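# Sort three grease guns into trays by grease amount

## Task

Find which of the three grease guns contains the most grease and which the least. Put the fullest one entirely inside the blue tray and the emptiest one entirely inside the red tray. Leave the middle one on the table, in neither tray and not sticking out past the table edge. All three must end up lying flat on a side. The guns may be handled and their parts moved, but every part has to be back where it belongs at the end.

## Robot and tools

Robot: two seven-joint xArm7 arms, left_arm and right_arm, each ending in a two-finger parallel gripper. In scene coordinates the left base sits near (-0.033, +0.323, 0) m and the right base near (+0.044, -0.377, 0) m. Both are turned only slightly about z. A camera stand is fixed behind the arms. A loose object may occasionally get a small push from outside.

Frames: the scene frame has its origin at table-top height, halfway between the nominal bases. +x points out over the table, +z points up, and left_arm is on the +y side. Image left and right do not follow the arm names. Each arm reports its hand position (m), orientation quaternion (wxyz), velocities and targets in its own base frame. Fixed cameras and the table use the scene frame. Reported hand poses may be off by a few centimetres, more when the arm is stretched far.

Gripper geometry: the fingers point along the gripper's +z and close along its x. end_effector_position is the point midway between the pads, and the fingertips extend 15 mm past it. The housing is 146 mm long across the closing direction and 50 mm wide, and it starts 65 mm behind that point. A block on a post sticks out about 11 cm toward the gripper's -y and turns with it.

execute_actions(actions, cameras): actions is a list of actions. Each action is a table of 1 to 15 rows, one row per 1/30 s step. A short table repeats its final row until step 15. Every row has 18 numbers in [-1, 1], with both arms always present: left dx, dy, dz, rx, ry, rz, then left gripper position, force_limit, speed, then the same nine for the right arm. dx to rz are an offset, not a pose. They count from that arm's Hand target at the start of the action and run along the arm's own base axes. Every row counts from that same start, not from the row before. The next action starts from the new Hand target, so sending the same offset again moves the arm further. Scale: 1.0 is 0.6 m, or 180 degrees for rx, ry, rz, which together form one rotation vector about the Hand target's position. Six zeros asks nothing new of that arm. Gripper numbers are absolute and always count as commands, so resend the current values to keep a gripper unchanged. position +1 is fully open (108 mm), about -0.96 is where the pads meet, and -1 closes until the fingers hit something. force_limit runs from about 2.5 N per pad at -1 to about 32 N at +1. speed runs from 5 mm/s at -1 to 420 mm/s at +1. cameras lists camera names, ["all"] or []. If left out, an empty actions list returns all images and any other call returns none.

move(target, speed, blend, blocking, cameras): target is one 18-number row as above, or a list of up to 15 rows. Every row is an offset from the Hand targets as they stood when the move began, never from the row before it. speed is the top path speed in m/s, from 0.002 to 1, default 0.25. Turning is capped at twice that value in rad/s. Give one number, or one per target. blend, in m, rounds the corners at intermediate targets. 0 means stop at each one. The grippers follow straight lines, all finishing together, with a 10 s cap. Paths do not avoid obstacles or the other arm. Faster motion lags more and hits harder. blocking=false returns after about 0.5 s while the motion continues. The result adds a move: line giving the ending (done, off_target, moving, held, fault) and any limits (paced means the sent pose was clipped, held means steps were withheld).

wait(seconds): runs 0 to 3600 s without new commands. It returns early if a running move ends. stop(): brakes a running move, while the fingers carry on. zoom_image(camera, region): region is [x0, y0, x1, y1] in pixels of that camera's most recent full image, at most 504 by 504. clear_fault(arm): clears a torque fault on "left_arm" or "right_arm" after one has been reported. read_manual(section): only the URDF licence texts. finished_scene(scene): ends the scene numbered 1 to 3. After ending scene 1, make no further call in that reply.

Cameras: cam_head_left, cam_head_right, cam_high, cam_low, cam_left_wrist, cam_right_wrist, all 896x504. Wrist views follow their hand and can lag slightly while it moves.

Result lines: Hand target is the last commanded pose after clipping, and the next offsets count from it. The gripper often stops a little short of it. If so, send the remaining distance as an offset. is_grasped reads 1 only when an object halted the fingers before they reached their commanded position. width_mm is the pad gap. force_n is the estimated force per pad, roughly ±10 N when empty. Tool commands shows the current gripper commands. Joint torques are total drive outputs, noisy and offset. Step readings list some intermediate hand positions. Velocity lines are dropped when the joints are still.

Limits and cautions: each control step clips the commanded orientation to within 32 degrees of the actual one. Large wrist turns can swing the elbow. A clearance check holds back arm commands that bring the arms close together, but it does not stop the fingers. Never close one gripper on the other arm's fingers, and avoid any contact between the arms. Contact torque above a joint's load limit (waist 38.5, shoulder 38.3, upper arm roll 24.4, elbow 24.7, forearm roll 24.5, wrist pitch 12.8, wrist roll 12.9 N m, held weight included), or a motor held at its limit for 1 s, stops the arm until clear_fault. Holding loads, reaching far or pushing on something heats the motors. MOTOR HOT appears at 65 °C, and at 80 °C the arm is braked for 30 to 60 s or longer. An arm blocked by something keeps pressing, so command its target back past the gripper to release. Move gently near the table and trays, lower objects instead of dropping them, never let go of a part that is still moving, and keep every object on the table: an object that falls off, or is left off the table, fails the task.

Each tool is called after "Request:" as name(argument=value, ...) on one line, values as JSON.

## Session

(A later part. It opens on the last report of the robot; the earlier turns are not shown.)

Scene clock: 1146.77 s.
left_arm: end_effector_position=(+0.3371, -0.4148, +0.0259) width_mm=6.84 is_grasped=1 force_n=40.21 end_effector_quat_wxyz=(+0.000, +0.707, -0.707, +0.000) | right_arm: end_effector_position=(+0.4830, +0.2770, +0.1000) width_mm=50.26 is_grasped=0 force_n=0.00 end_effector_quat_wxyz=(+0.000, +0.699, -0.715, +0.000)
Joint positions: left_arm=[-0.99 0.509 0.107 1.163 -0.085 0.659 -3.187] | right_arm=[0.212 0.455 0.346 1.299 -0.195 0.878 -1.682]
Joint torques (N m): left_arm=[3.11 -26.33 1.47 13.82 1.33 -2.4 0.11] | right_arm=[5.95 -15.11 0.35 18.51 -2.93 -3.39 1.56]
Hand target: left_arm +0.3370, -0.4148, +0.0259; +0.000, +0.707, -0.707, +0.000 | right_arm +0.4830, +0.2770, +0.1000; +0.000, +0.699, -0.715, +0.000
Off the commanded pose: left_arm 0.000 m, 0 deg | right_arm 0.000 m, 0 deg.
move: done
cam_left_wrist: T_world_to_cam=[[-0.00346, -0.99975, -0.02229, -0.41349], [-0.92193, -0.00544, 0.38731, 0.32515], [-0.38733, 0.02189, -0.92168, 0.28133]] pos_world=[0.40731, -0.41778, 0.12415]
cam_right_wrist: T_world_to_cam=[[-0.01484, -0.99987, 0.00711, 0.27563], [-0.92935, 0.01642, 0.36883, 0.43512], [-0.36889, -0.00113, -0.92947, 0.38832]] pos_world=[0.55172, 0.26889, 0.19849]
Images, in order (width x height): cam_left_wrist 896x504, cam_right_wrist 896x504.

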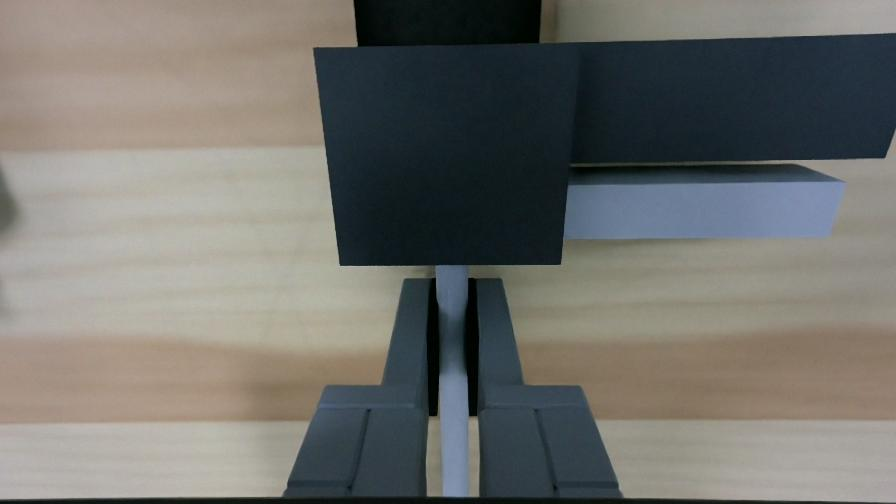

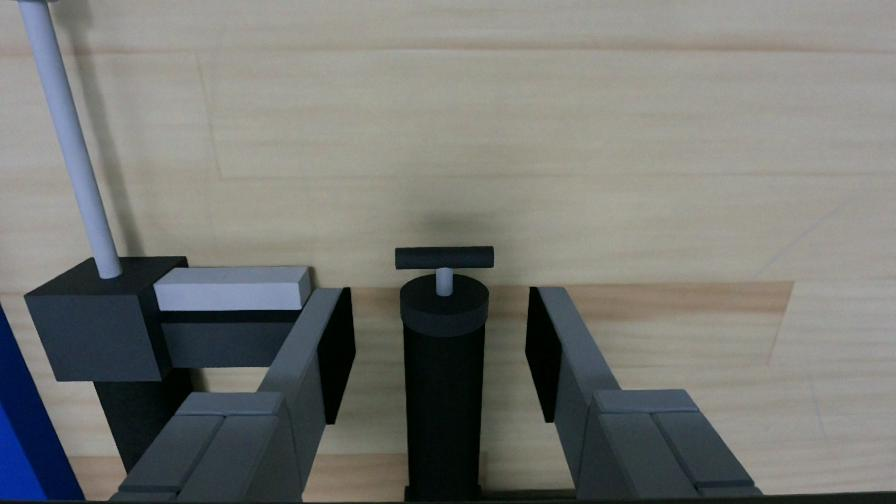

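Request:
move(target=[[0,0,0,0,0,0,-1,0.8,-0.5,0.0025,-0.002,-0.1175,0,0,0,-0.05,-1,-0.3],[0,0,0,0,0,0,-1,0.8,-0.5,0.0025,-0.002,-0.1175,0,0,0,-1,0.1,-0.7],[0,0,0,0,0,0,-1,0.8,-0.5,0.0692,-0.002,-0.1175,0,0,0,-1,0.1,-0.7]], speed=[0.12,0.1,0.05], cameras=["cam_right_wrist","cam_left_wrist"])

Request:
move(target=[0,0,0,0,0,0,-1,0.8,-0.5,0.0167,0,0,0,0,0,-1,0.1,-0.7], speed=0.03)

Request:
move(target=[0,0,0,0,0,0,-1,0.8,-0.5,0.0167,0,0,0,0,0,-1,0.1,-0.7], speed=0.03, cameras=["cam_right_wrist","cam_left_wrist"])

Scene clock: 1163.00 s.
left_arm: end_effector_position=(+0.3371, -0.4148, +0.0260) width_mm=6.84 is_grasped=1 force_n=40.65 end_effector_quat_wxyz=(+0.000, +0.707, -0.707, +0.000) | right_arm: end_effector_position=(+0.5245, +0.2758, +0.0295) width_mm=39.29 is_grasped=1 force_n=28.67 end_effector_quat_wxyz=(+0.000, +0.699, -0.715, +0.000)
Joint positions: left_arm=[-0.991 0.509 0.107 1.163 -0.085 0.659 -3.187] | right_arm=[0.233 0.683 0.294 1.444 -0.258 0.801 -1.687]
Joint torques (N m): left_arm=[-5.23 -42.55 -0.4 9.49 0.71 -0.1 -0.36] | right_arm=[3.62 -13.41 -0.73 19.26 -2.55 -2.29 -0.85]
Hand target: left_arm +0.3370, -0.4148, +0.0259; +0.000, +0.707, -0.707, +0.000 | right_arm +0.5245, +0.2758, +0.0295; +0.000, +0.699, -0.715, +0.000
Off the commanded pose: left_arm 0.000 m, 0 deg | right_arm 0.000 m, 0 deg.
move: done
cam_left_wrist: T_world_to_cam=[[-0.00355, -0.99975, -0.02225, -0.41346], [-0.92197, -0.00534, 0.38722, 0.32518], [-0.38724, 0.02189, -0.92172, 0.28139]] pos_world=[0.40731, -0.41778, 0.12425]
cam_right_wrist: T_world_to_cam=[[-0.01485, -0.99987, 0.00711, 0.27555], [-0.92932, 0.01642, 0.36891, 0.49968], [-0.36898, -0.00113, -0.92944, 0.33815]] pos_world=[0.59322, 0.26769, 0.12799]
Images, in order (width x height): cam_left_wrist 896x504, cam_right_wrist 896x504.

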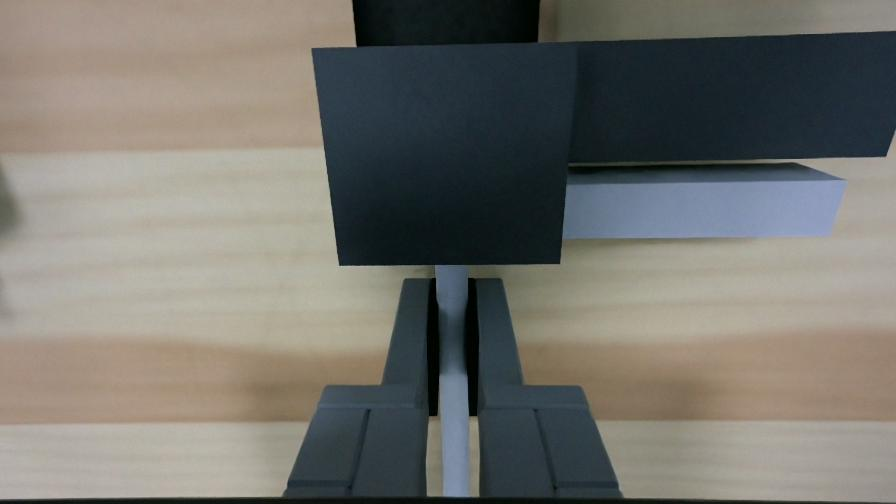

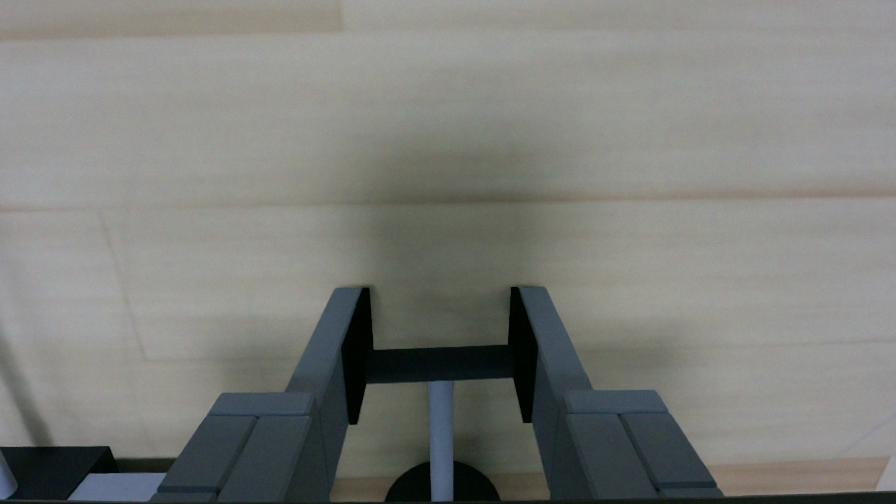

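Scene clock: 1163.67 s.
left_arm: end_effector_position=(+0.3371, -0.4148, +0.0260) width_mm=6.84 is_grasped=1 force_n=39.75 end_effector_quat_wxyz=(+0.000, +0.707, -0.707, +0.000) | right_arm: end_effector_position=(+0.5345, +0.2758, +0.0295) width_mm=39.29 is_grasped=1 force_n=28.61 end_effector_quat_wxyz=(+0.000, +0.699, -0.715, +0.000)
Joint positions: left_arm=[-0.991 0.509 0.107 1.163 -0.085 0.659 -3.187] | right_arm=[0.234 0.709 0.291 1.491 -0.258 0.82 -1.697]
Joint torques (N m): left_arm=[-5.08 -39.16 -1.61 8.71 0.39 -0.09 -0.23] | right_arm=[2.15 -14.15 -1.44 20.49 -4.4 -2.95 -1.55]
Hand target: left_arm +0.3370, -0.4148, +0.0259; +0.000, +0.707, -0.707, +0.000 | right_arm +0.5345, +0.2758, +0.0295; +0.000, +0.699, -0.715, +0.000
Off the commanded pose: left_arm 0.000 m, 0 deg | right_arm 0.000 m, 0 deg.
move: done

Scene clock: 1164.33 s.
left_arm: end_effector_position=(+0.3371, -0.4148, +0.0260) width_mm=6.84 is_grasped=1 force_n=39.76 end_effector_quat_wxyz=(+0.000, +0.707, -0.707, +0.000) | right_arm: end_effector_position=(+0.5445, +0.2758, +0.0295) width_mm=39.29 is_grasped=1 force_n=28.62 end_effector_quat_wxyz=(+0.000, +0.699, -0.715, +0.000)
Joint positions: left_arm=[-0.991 0.509 0.107 1.163 -0.085 0.659 -3.187] | right_arm=[0.235 0.736 0.288 1.539 -0.258 0.841 -1.708]
Joint torques (N m): left_arm=[-6.41 -35.73 -3.57 8.5 -0.51 -0.15 0.39] | right_arm=[3.58 -13.54 -1.28 20.62 -3.97 -3.2 -1.42]
Hand target: left_arm +0.3370, -0.4148, +0.0259; +0.000, +0.707, -0.707, +0.000 | right_arm +0.5445, +0.2758, +0.0295; +0.000, +0.699, -0.715, +0.000
Off the commanded pose: left_arm 0.000 m, 0 deg | right_arm 0.000 m, 0 deg.
move: done
cam_left_wrist: T_world_to_cam=[[-0.00355, -0.99975, -0.02225, -0.41346], [-0.92197, -0.00534, 0.38722, 0.32518], [-0.38724, 0.02189, -0.92172, 0.28139]] pos_world=[0.40731, -0.41778, 0.12425]
cam_right_wrist: T_world_to_cam=[[-0.01484, -0.99987, 0.00711, 0.27585], [-0.92935, 0.01642, 0.36883, 0.51839], [-0.36889, -0.00113, -0.92947, 0.34552]] pos_world=[0.61332, 0.26769, 0.12799]
Images, in order (width x height): cam_left_wrist 896x504, cam_right_wrist 896x504.

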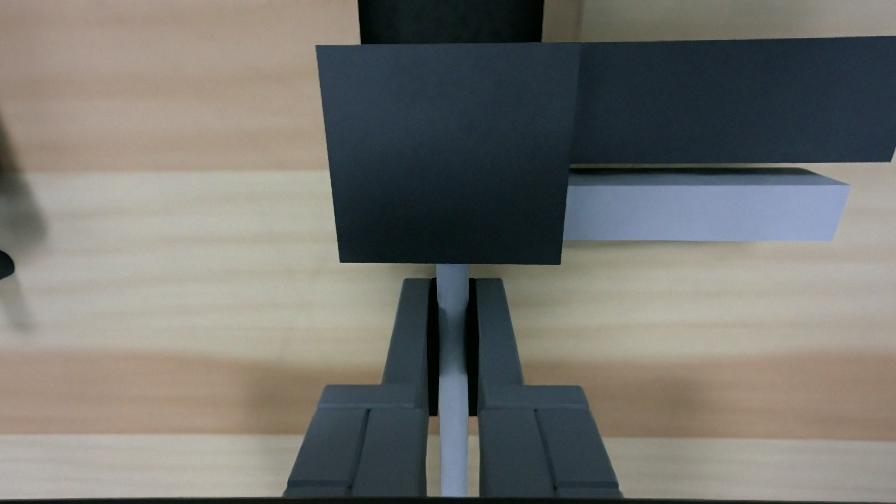

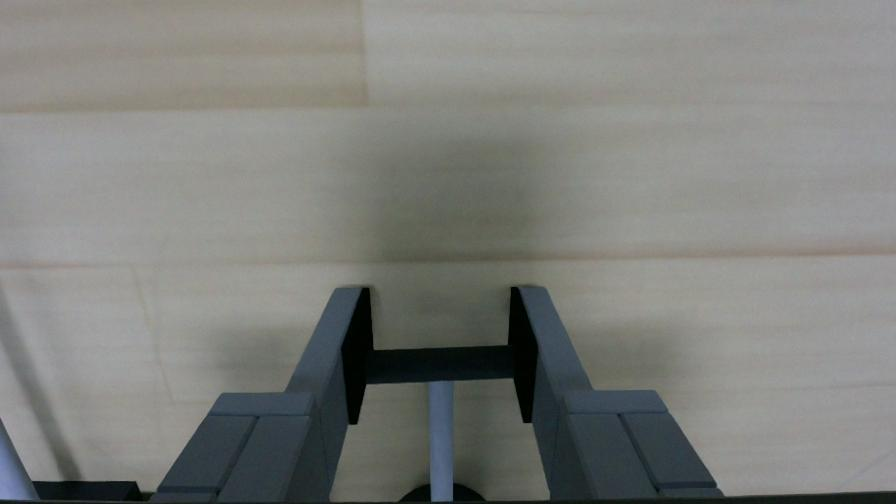

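Request:
move(target=[[0,0,0,0,0,0,-1,0.8,-0.5,-0.1,0,0,0,0,0,-1,0.1,-0.7],[0,0,0,0,0,0,-0.5,-1,-0.3,-0.101,0,0,0,0,0,-0.05,-1,-0.3],[0,0,0.2,0,0,0,-0.12,-1,-0.3,-0.101,0,0.25,0,0,0,-0.05,-1,-0.3],[0.255,0.2413,0.1733,0,0,0,-0.12,-1,-0.3,-0.2308,-0.52,0.45,0,0,0,-0.05,-1,-0.3]], speed=[0.06,0.1,0.25,0.35], blend=[0,0,0.02,0], cameras=["cam_left_wrist","cam_right_wrist","cam_low","cam_high"])

Scene clock: 1187.27 s.
left_arm: end_effector_position=(+0.4900, -0.2701, +0.1299) width_mm=46.40 is_grasped=0 force_n=0.00 end_effector_quat_wxyz=(+0.000, +0.707, -0.707, +0.000) | right_arm: end_effector_position=(+0.4060, -0.0362, +0.2995) width_mm=50.25 is_grasped=0 force_n=0.00 end_effector_quat_wxyz=(+0.000, +0.699, -0.715, +0.000)
Joint positions: left_arm=[-0.718 0.405 0.242 1.336 -0.118 0.945 -2.782] | right_arm=[-0.16 -0.242 0.064 1.06 0.015 1.302 -2.435]
Joint torques (N m): left_arm=[4.33 -23.41 3.17 16.34 -1.95 0.29 0.96] | right_arm=[-2.71 -20.02 -1.4 20.31 -2.41 0 -1.47]
Hand target: left_arm +0.4900, -0.2700, +0.1299; +0.000, +0.707, -0.707, +0.000 | right_arm +0.4060, -0.0362, +0.2995; +0.000, +0.699, -0.715, +0.000
Off the commanded pose: left_arm 0.000 m, 0 deg | right_arm 0.000 m, 0 deg.
move: done; blend cut to 0 m at target 3
cam_left_wrist: T_world_to_cam=[[-0.00374, -0.99975, -0.02217, -0.26585], [-0.92192, -0.00514, 0.38735, 0.42669], [-0.38736, 0.02189, -0.92167, 0.43326]] pos_world=[0.56021, -0.27308, 0.22815]
cam_right_wrist: T_world_to_cam=[[-0.01475, -0.99987, 0.00707, -0.04001], [-0.92932, 0.01632, 0.36891, 0.29516], [-0.36898, -0.00113, -0.92944, 0.54506]] pos_world=[0.47482, -0.04421, 0.39799]
Images, in order (width x height): cam_high 896x504, cam_low 896x504, cam_left_wrist 896x504, cam_right_wrist 896x504.

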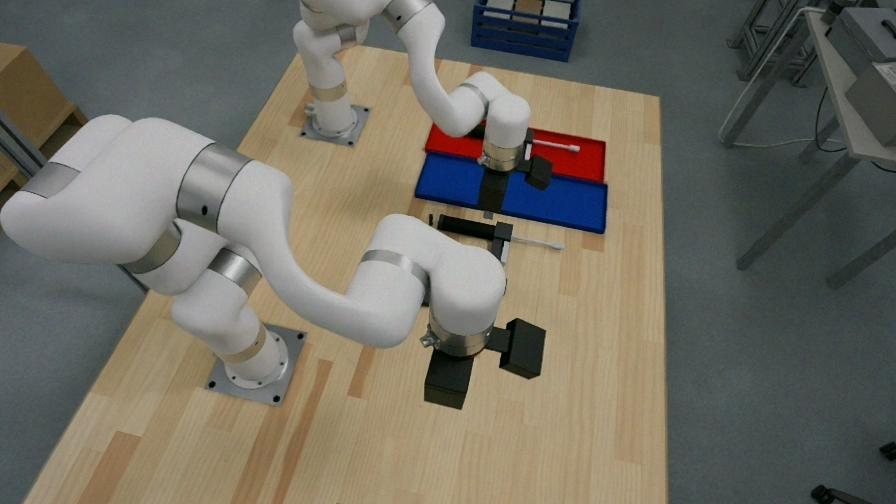

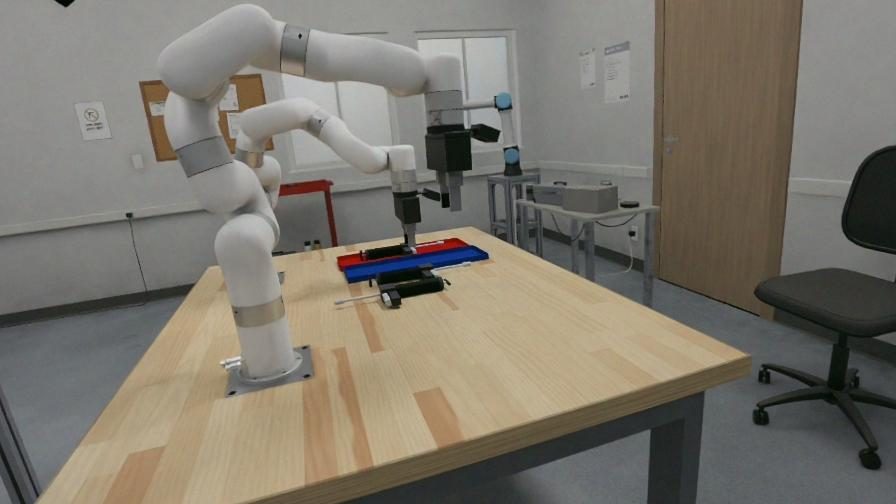

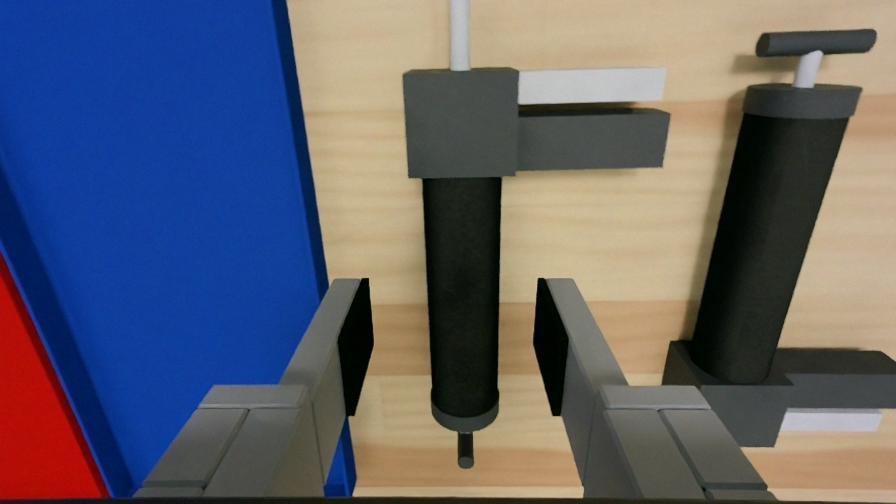

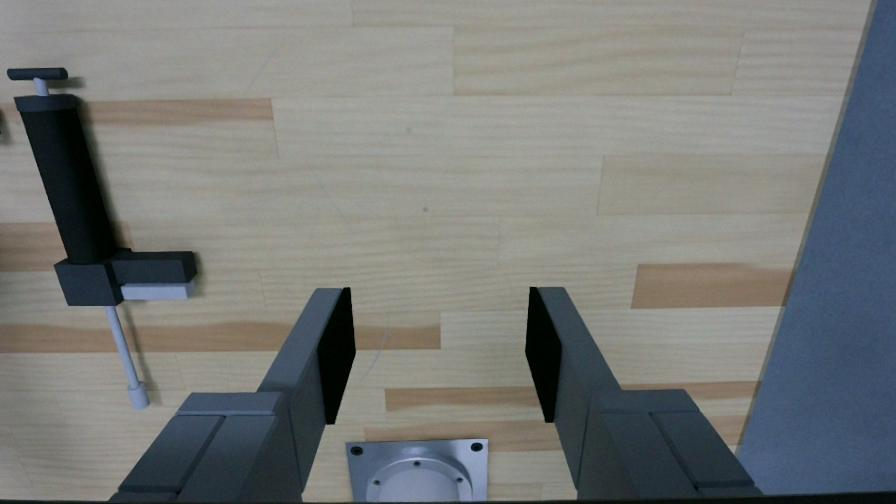

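Request:
move(target=[[0.0083,-0.007,-0.1642,0,0,0,-0.12,-1,-0.3,0,0,0,0,0,0,-0.05,-1,-0.3],[0.0083,-0.007,-0.1642,0,0,0,-1,0.8,-0.5,0,0,0,0,0,0,-0.05,-1,-0.3],[0.0083,-0.007,0.033,0,0,0,-1,0.8,-0.5,0,0,0,0,0,0,-0.05,-1,-0.3],[0.0217,0.2875,0.033,0,0,0,-1,0.8,-0.5,0,0,0,0,0,0,-0.05,-1,-0.3]], speed=[0.15,0.1,0.25,0.3], blend=[0,0,0.01,0], cameras=["cam_left_wrist"])

Scene clock: 1203.17 s.
left_arm: end_effector_position=(+0.5030, -0.0976, +0.1497) width_mm=34.88 is_grasped=1 force_n=46.17 end_effector_quat_wxyz=(+0.000, +0.707, -0.707, +0.000) | right_arm: end_effector_position=(+0.4060, -0.0362, +0.2995) width_mm=50.25 is_grasped=0 force_n=0.00 end_effector_quat_wxyz=(+0.000, +0.699, -0.715, +0.000)
Joint positions: left_arm=[-0.533 0.237 0.363 1.151 -0.105 0.931 -2.474] | right_arm=[-0.16 -0.242 0.064 1.06 0.015 1.302 -2.435]
Joint torques (N m): left_arm=[4.82 -45.74 3.37 11.04 -1.09 -3.29 0.81] | right_arm=[-2.74 -19.57 -1.28 20.35 -2.37 -0.45 -1.41]
Hand target: left_arm +0.5031, -0.0975, +0.1497; +0.000, +0.707, -0.707, +0.000 | right_arm +0.4060, -0.0362, +0.2995; +0.000, +0.699, -0.715, +0.000
Off the commanded pose: left_arm 0.000 m, 0 deg | right_arm 0.000 m, 0 deg.
move: done
cam_left_wrist: T_world_to_cam=[[-0.00378, -0.99974, -0.02226, -0.09286], [-0.92192, -0.00514, 0.38735, 0.43198], [-0.38736, 0.02199, -0.92166, 0.45281]] pos_world=[0.57331, -0.10057, 0.24795]

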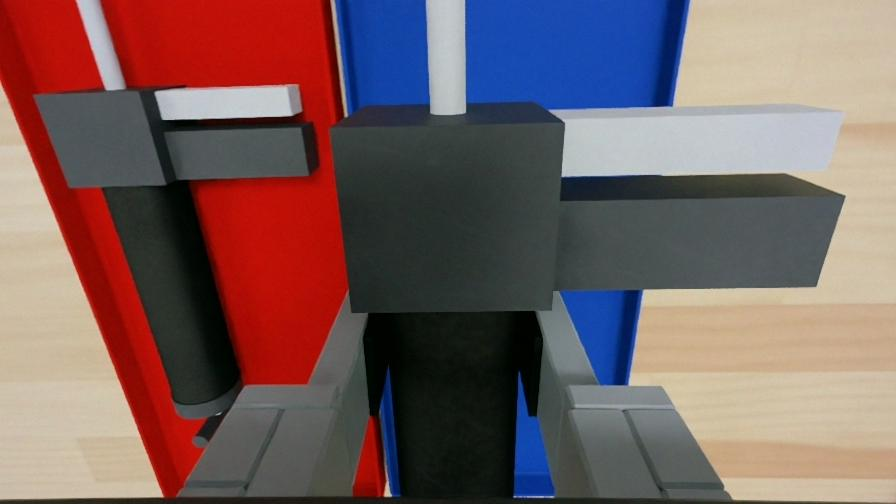

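Request:
move(target=[[0,0,-0.12,0,0,0,-1,0.8,-0.5,0,0,0,0,0,0,-0.05,-1,-0.3],[0,0,-0.19,0,0,0,-0.12,-1,-0.3,0,0,0,0,0,0,-0.05,-1,-0.3],[0,0,0.2,0,0,0,-0.12,-1,-0.3,0,0,0,0,0,0,-0.05,-1,-0.3],[-0.05,0.2,0.25,0,0,0,-0.12,-1,-0.3,0,0,0,0,0,0,-0.05,-1,-0.3]], speed=[0.15,0.06,0.25,0.3], blend=[0.01,0,0.02,0], cameras=["all"])

Request:
zoom_image(camera="cam_high", region=[390, 90, 640, 350])

Scene clock: 1216.53 s.
left_arm: end_effector_position=(+0.4730, +0.0224, +0.2996) width_mm=46.40 is_grasped=0 force_n=0.00 end_effector_quat_wxyz=(+0.000, +0.707, -0.707, +0.000) | right_arm: end_effector_position=(+0.4060, -0.0362, +0.2995) width_mm=50.25 is_grasped=0 force_n=0.00 end_effector_quat_wxyz=(+0.000, +0.699, -0.715, +0.000)
Joint positions: left_arm=[-0.434 -0.022 0.476 1.291 0.01 1.311 -2.318] | right_arm=[-0.16 -0.242 0.064 1.06 0.015 1.302 -2.435]
Joint torques (N m): left_arm=[4.56 -33.45 1.75 17.56 1.01 0.44 1.02] | right_arm=[-2.81 -18.68 -1.35 20.13 -2.09 -0.71 -1.59]
Hand target: left_arm +0.4731, +0.0225, +0.2997; +0.000, +0.707, -0.707, +0.000 | right_arm +0.4060, -0.0362, +0.2995; +0.000, +0.699, -0.715, +0.000
Off the commanded pose: left_arm 0.000 m, 0 deg | right_arm 0.000 m, 0 deg.
move: done
cam_left_wrist: T_world_to_cam=[[-0.00379, -0.99974, -0.02226, 0.03033], [-0.9218, -0.00514, 0.38764, 0.34674], [-0.38765, 0.02199, -0.92154, 0.57673]] pos_world=[0.54331, 0.01942, 0.39775]
cam_right_wrist: T_world_to_cam=[[-0.01484, -0.99987, 0.00711, -0.04008], [-0.92935, 0.01642, 0.36883, 0.29521], [-0.36889, -0.00113, -0.92947, 0.54503]] pos_world=[0.47482, -0.04431, 0.39799]

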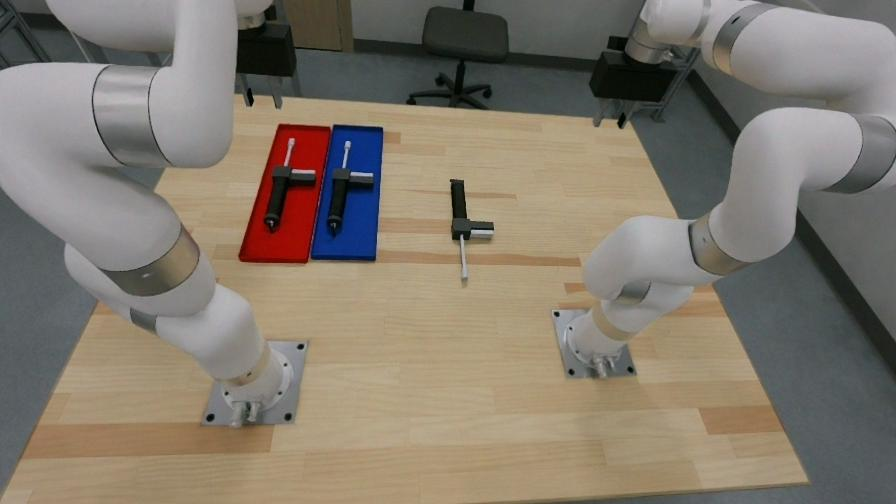

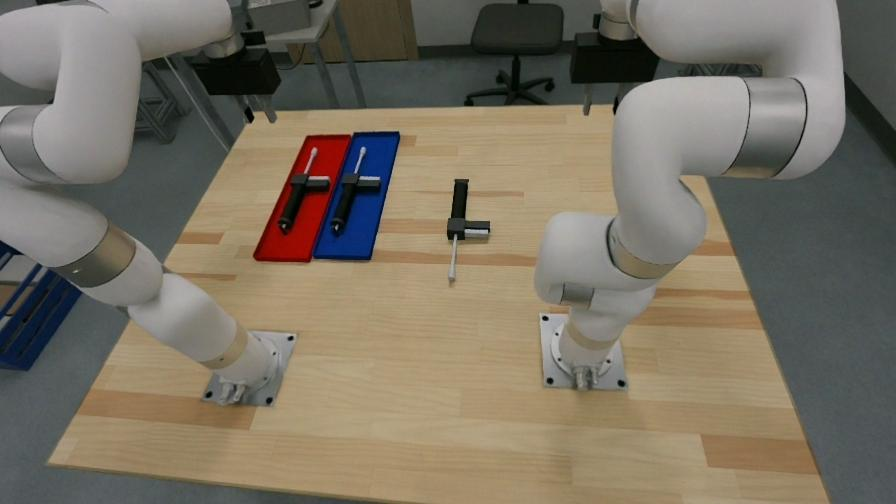

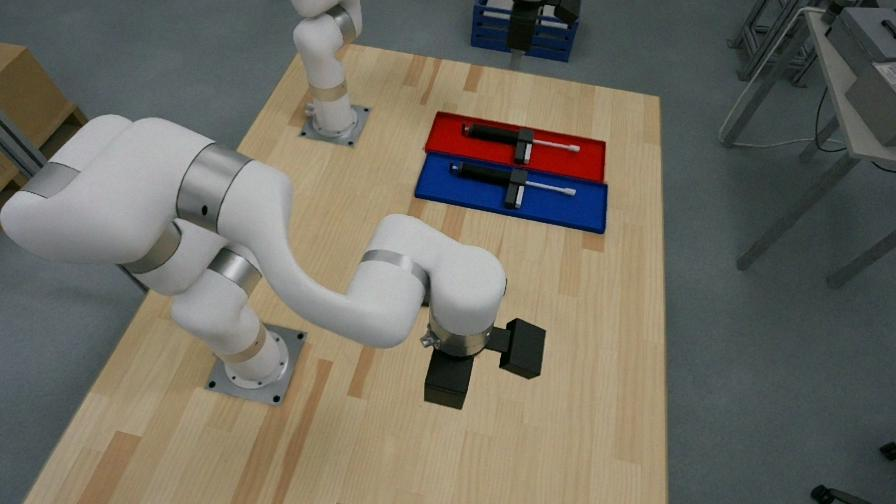

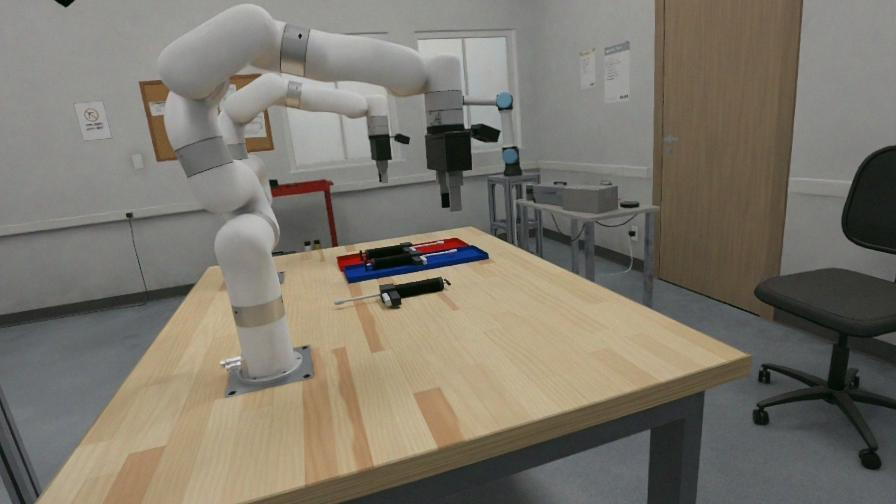

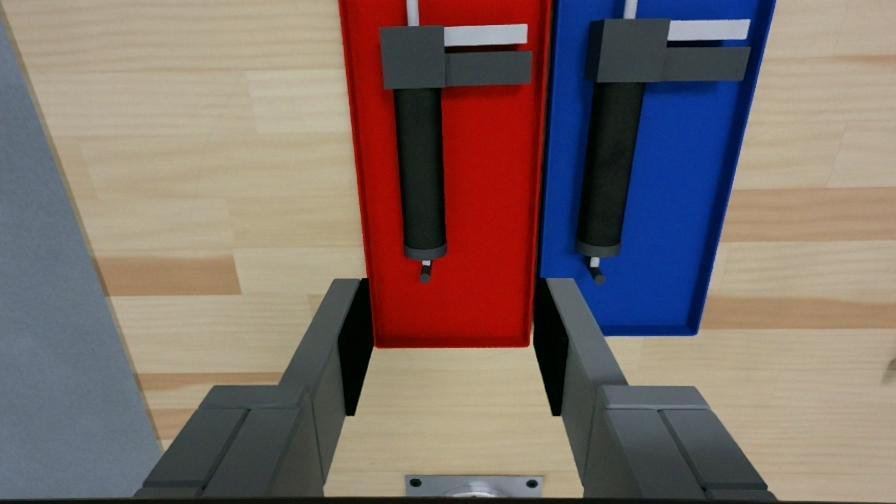

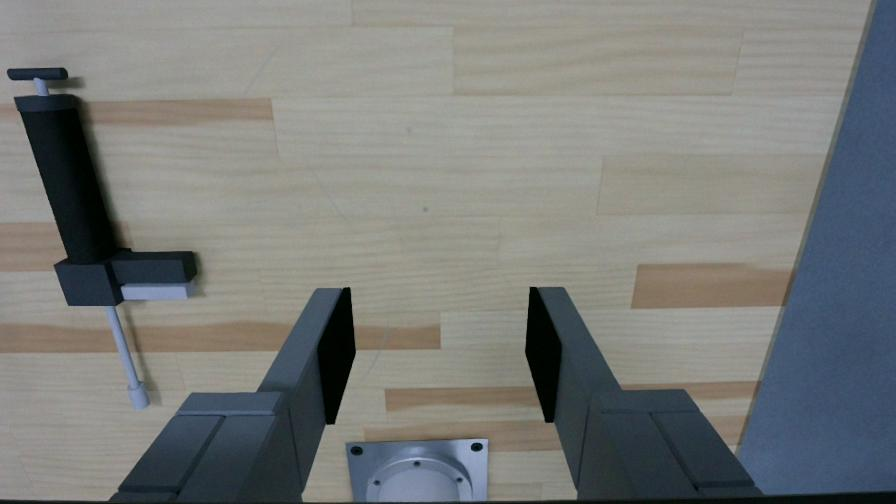

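Scaled by 1.938 from the camera's image (finer frame: 1280x720).

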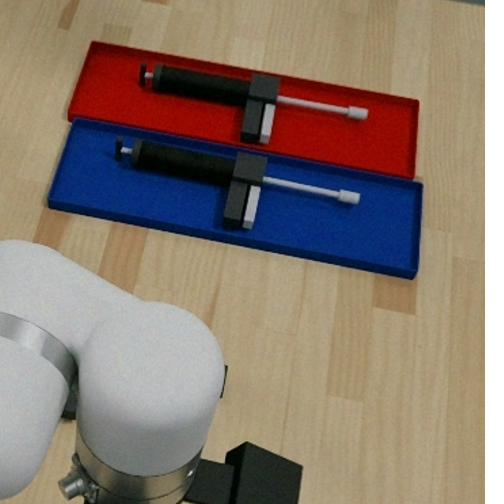

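Request:
finished_scene(scene=2)

The scene is finished: the task was done.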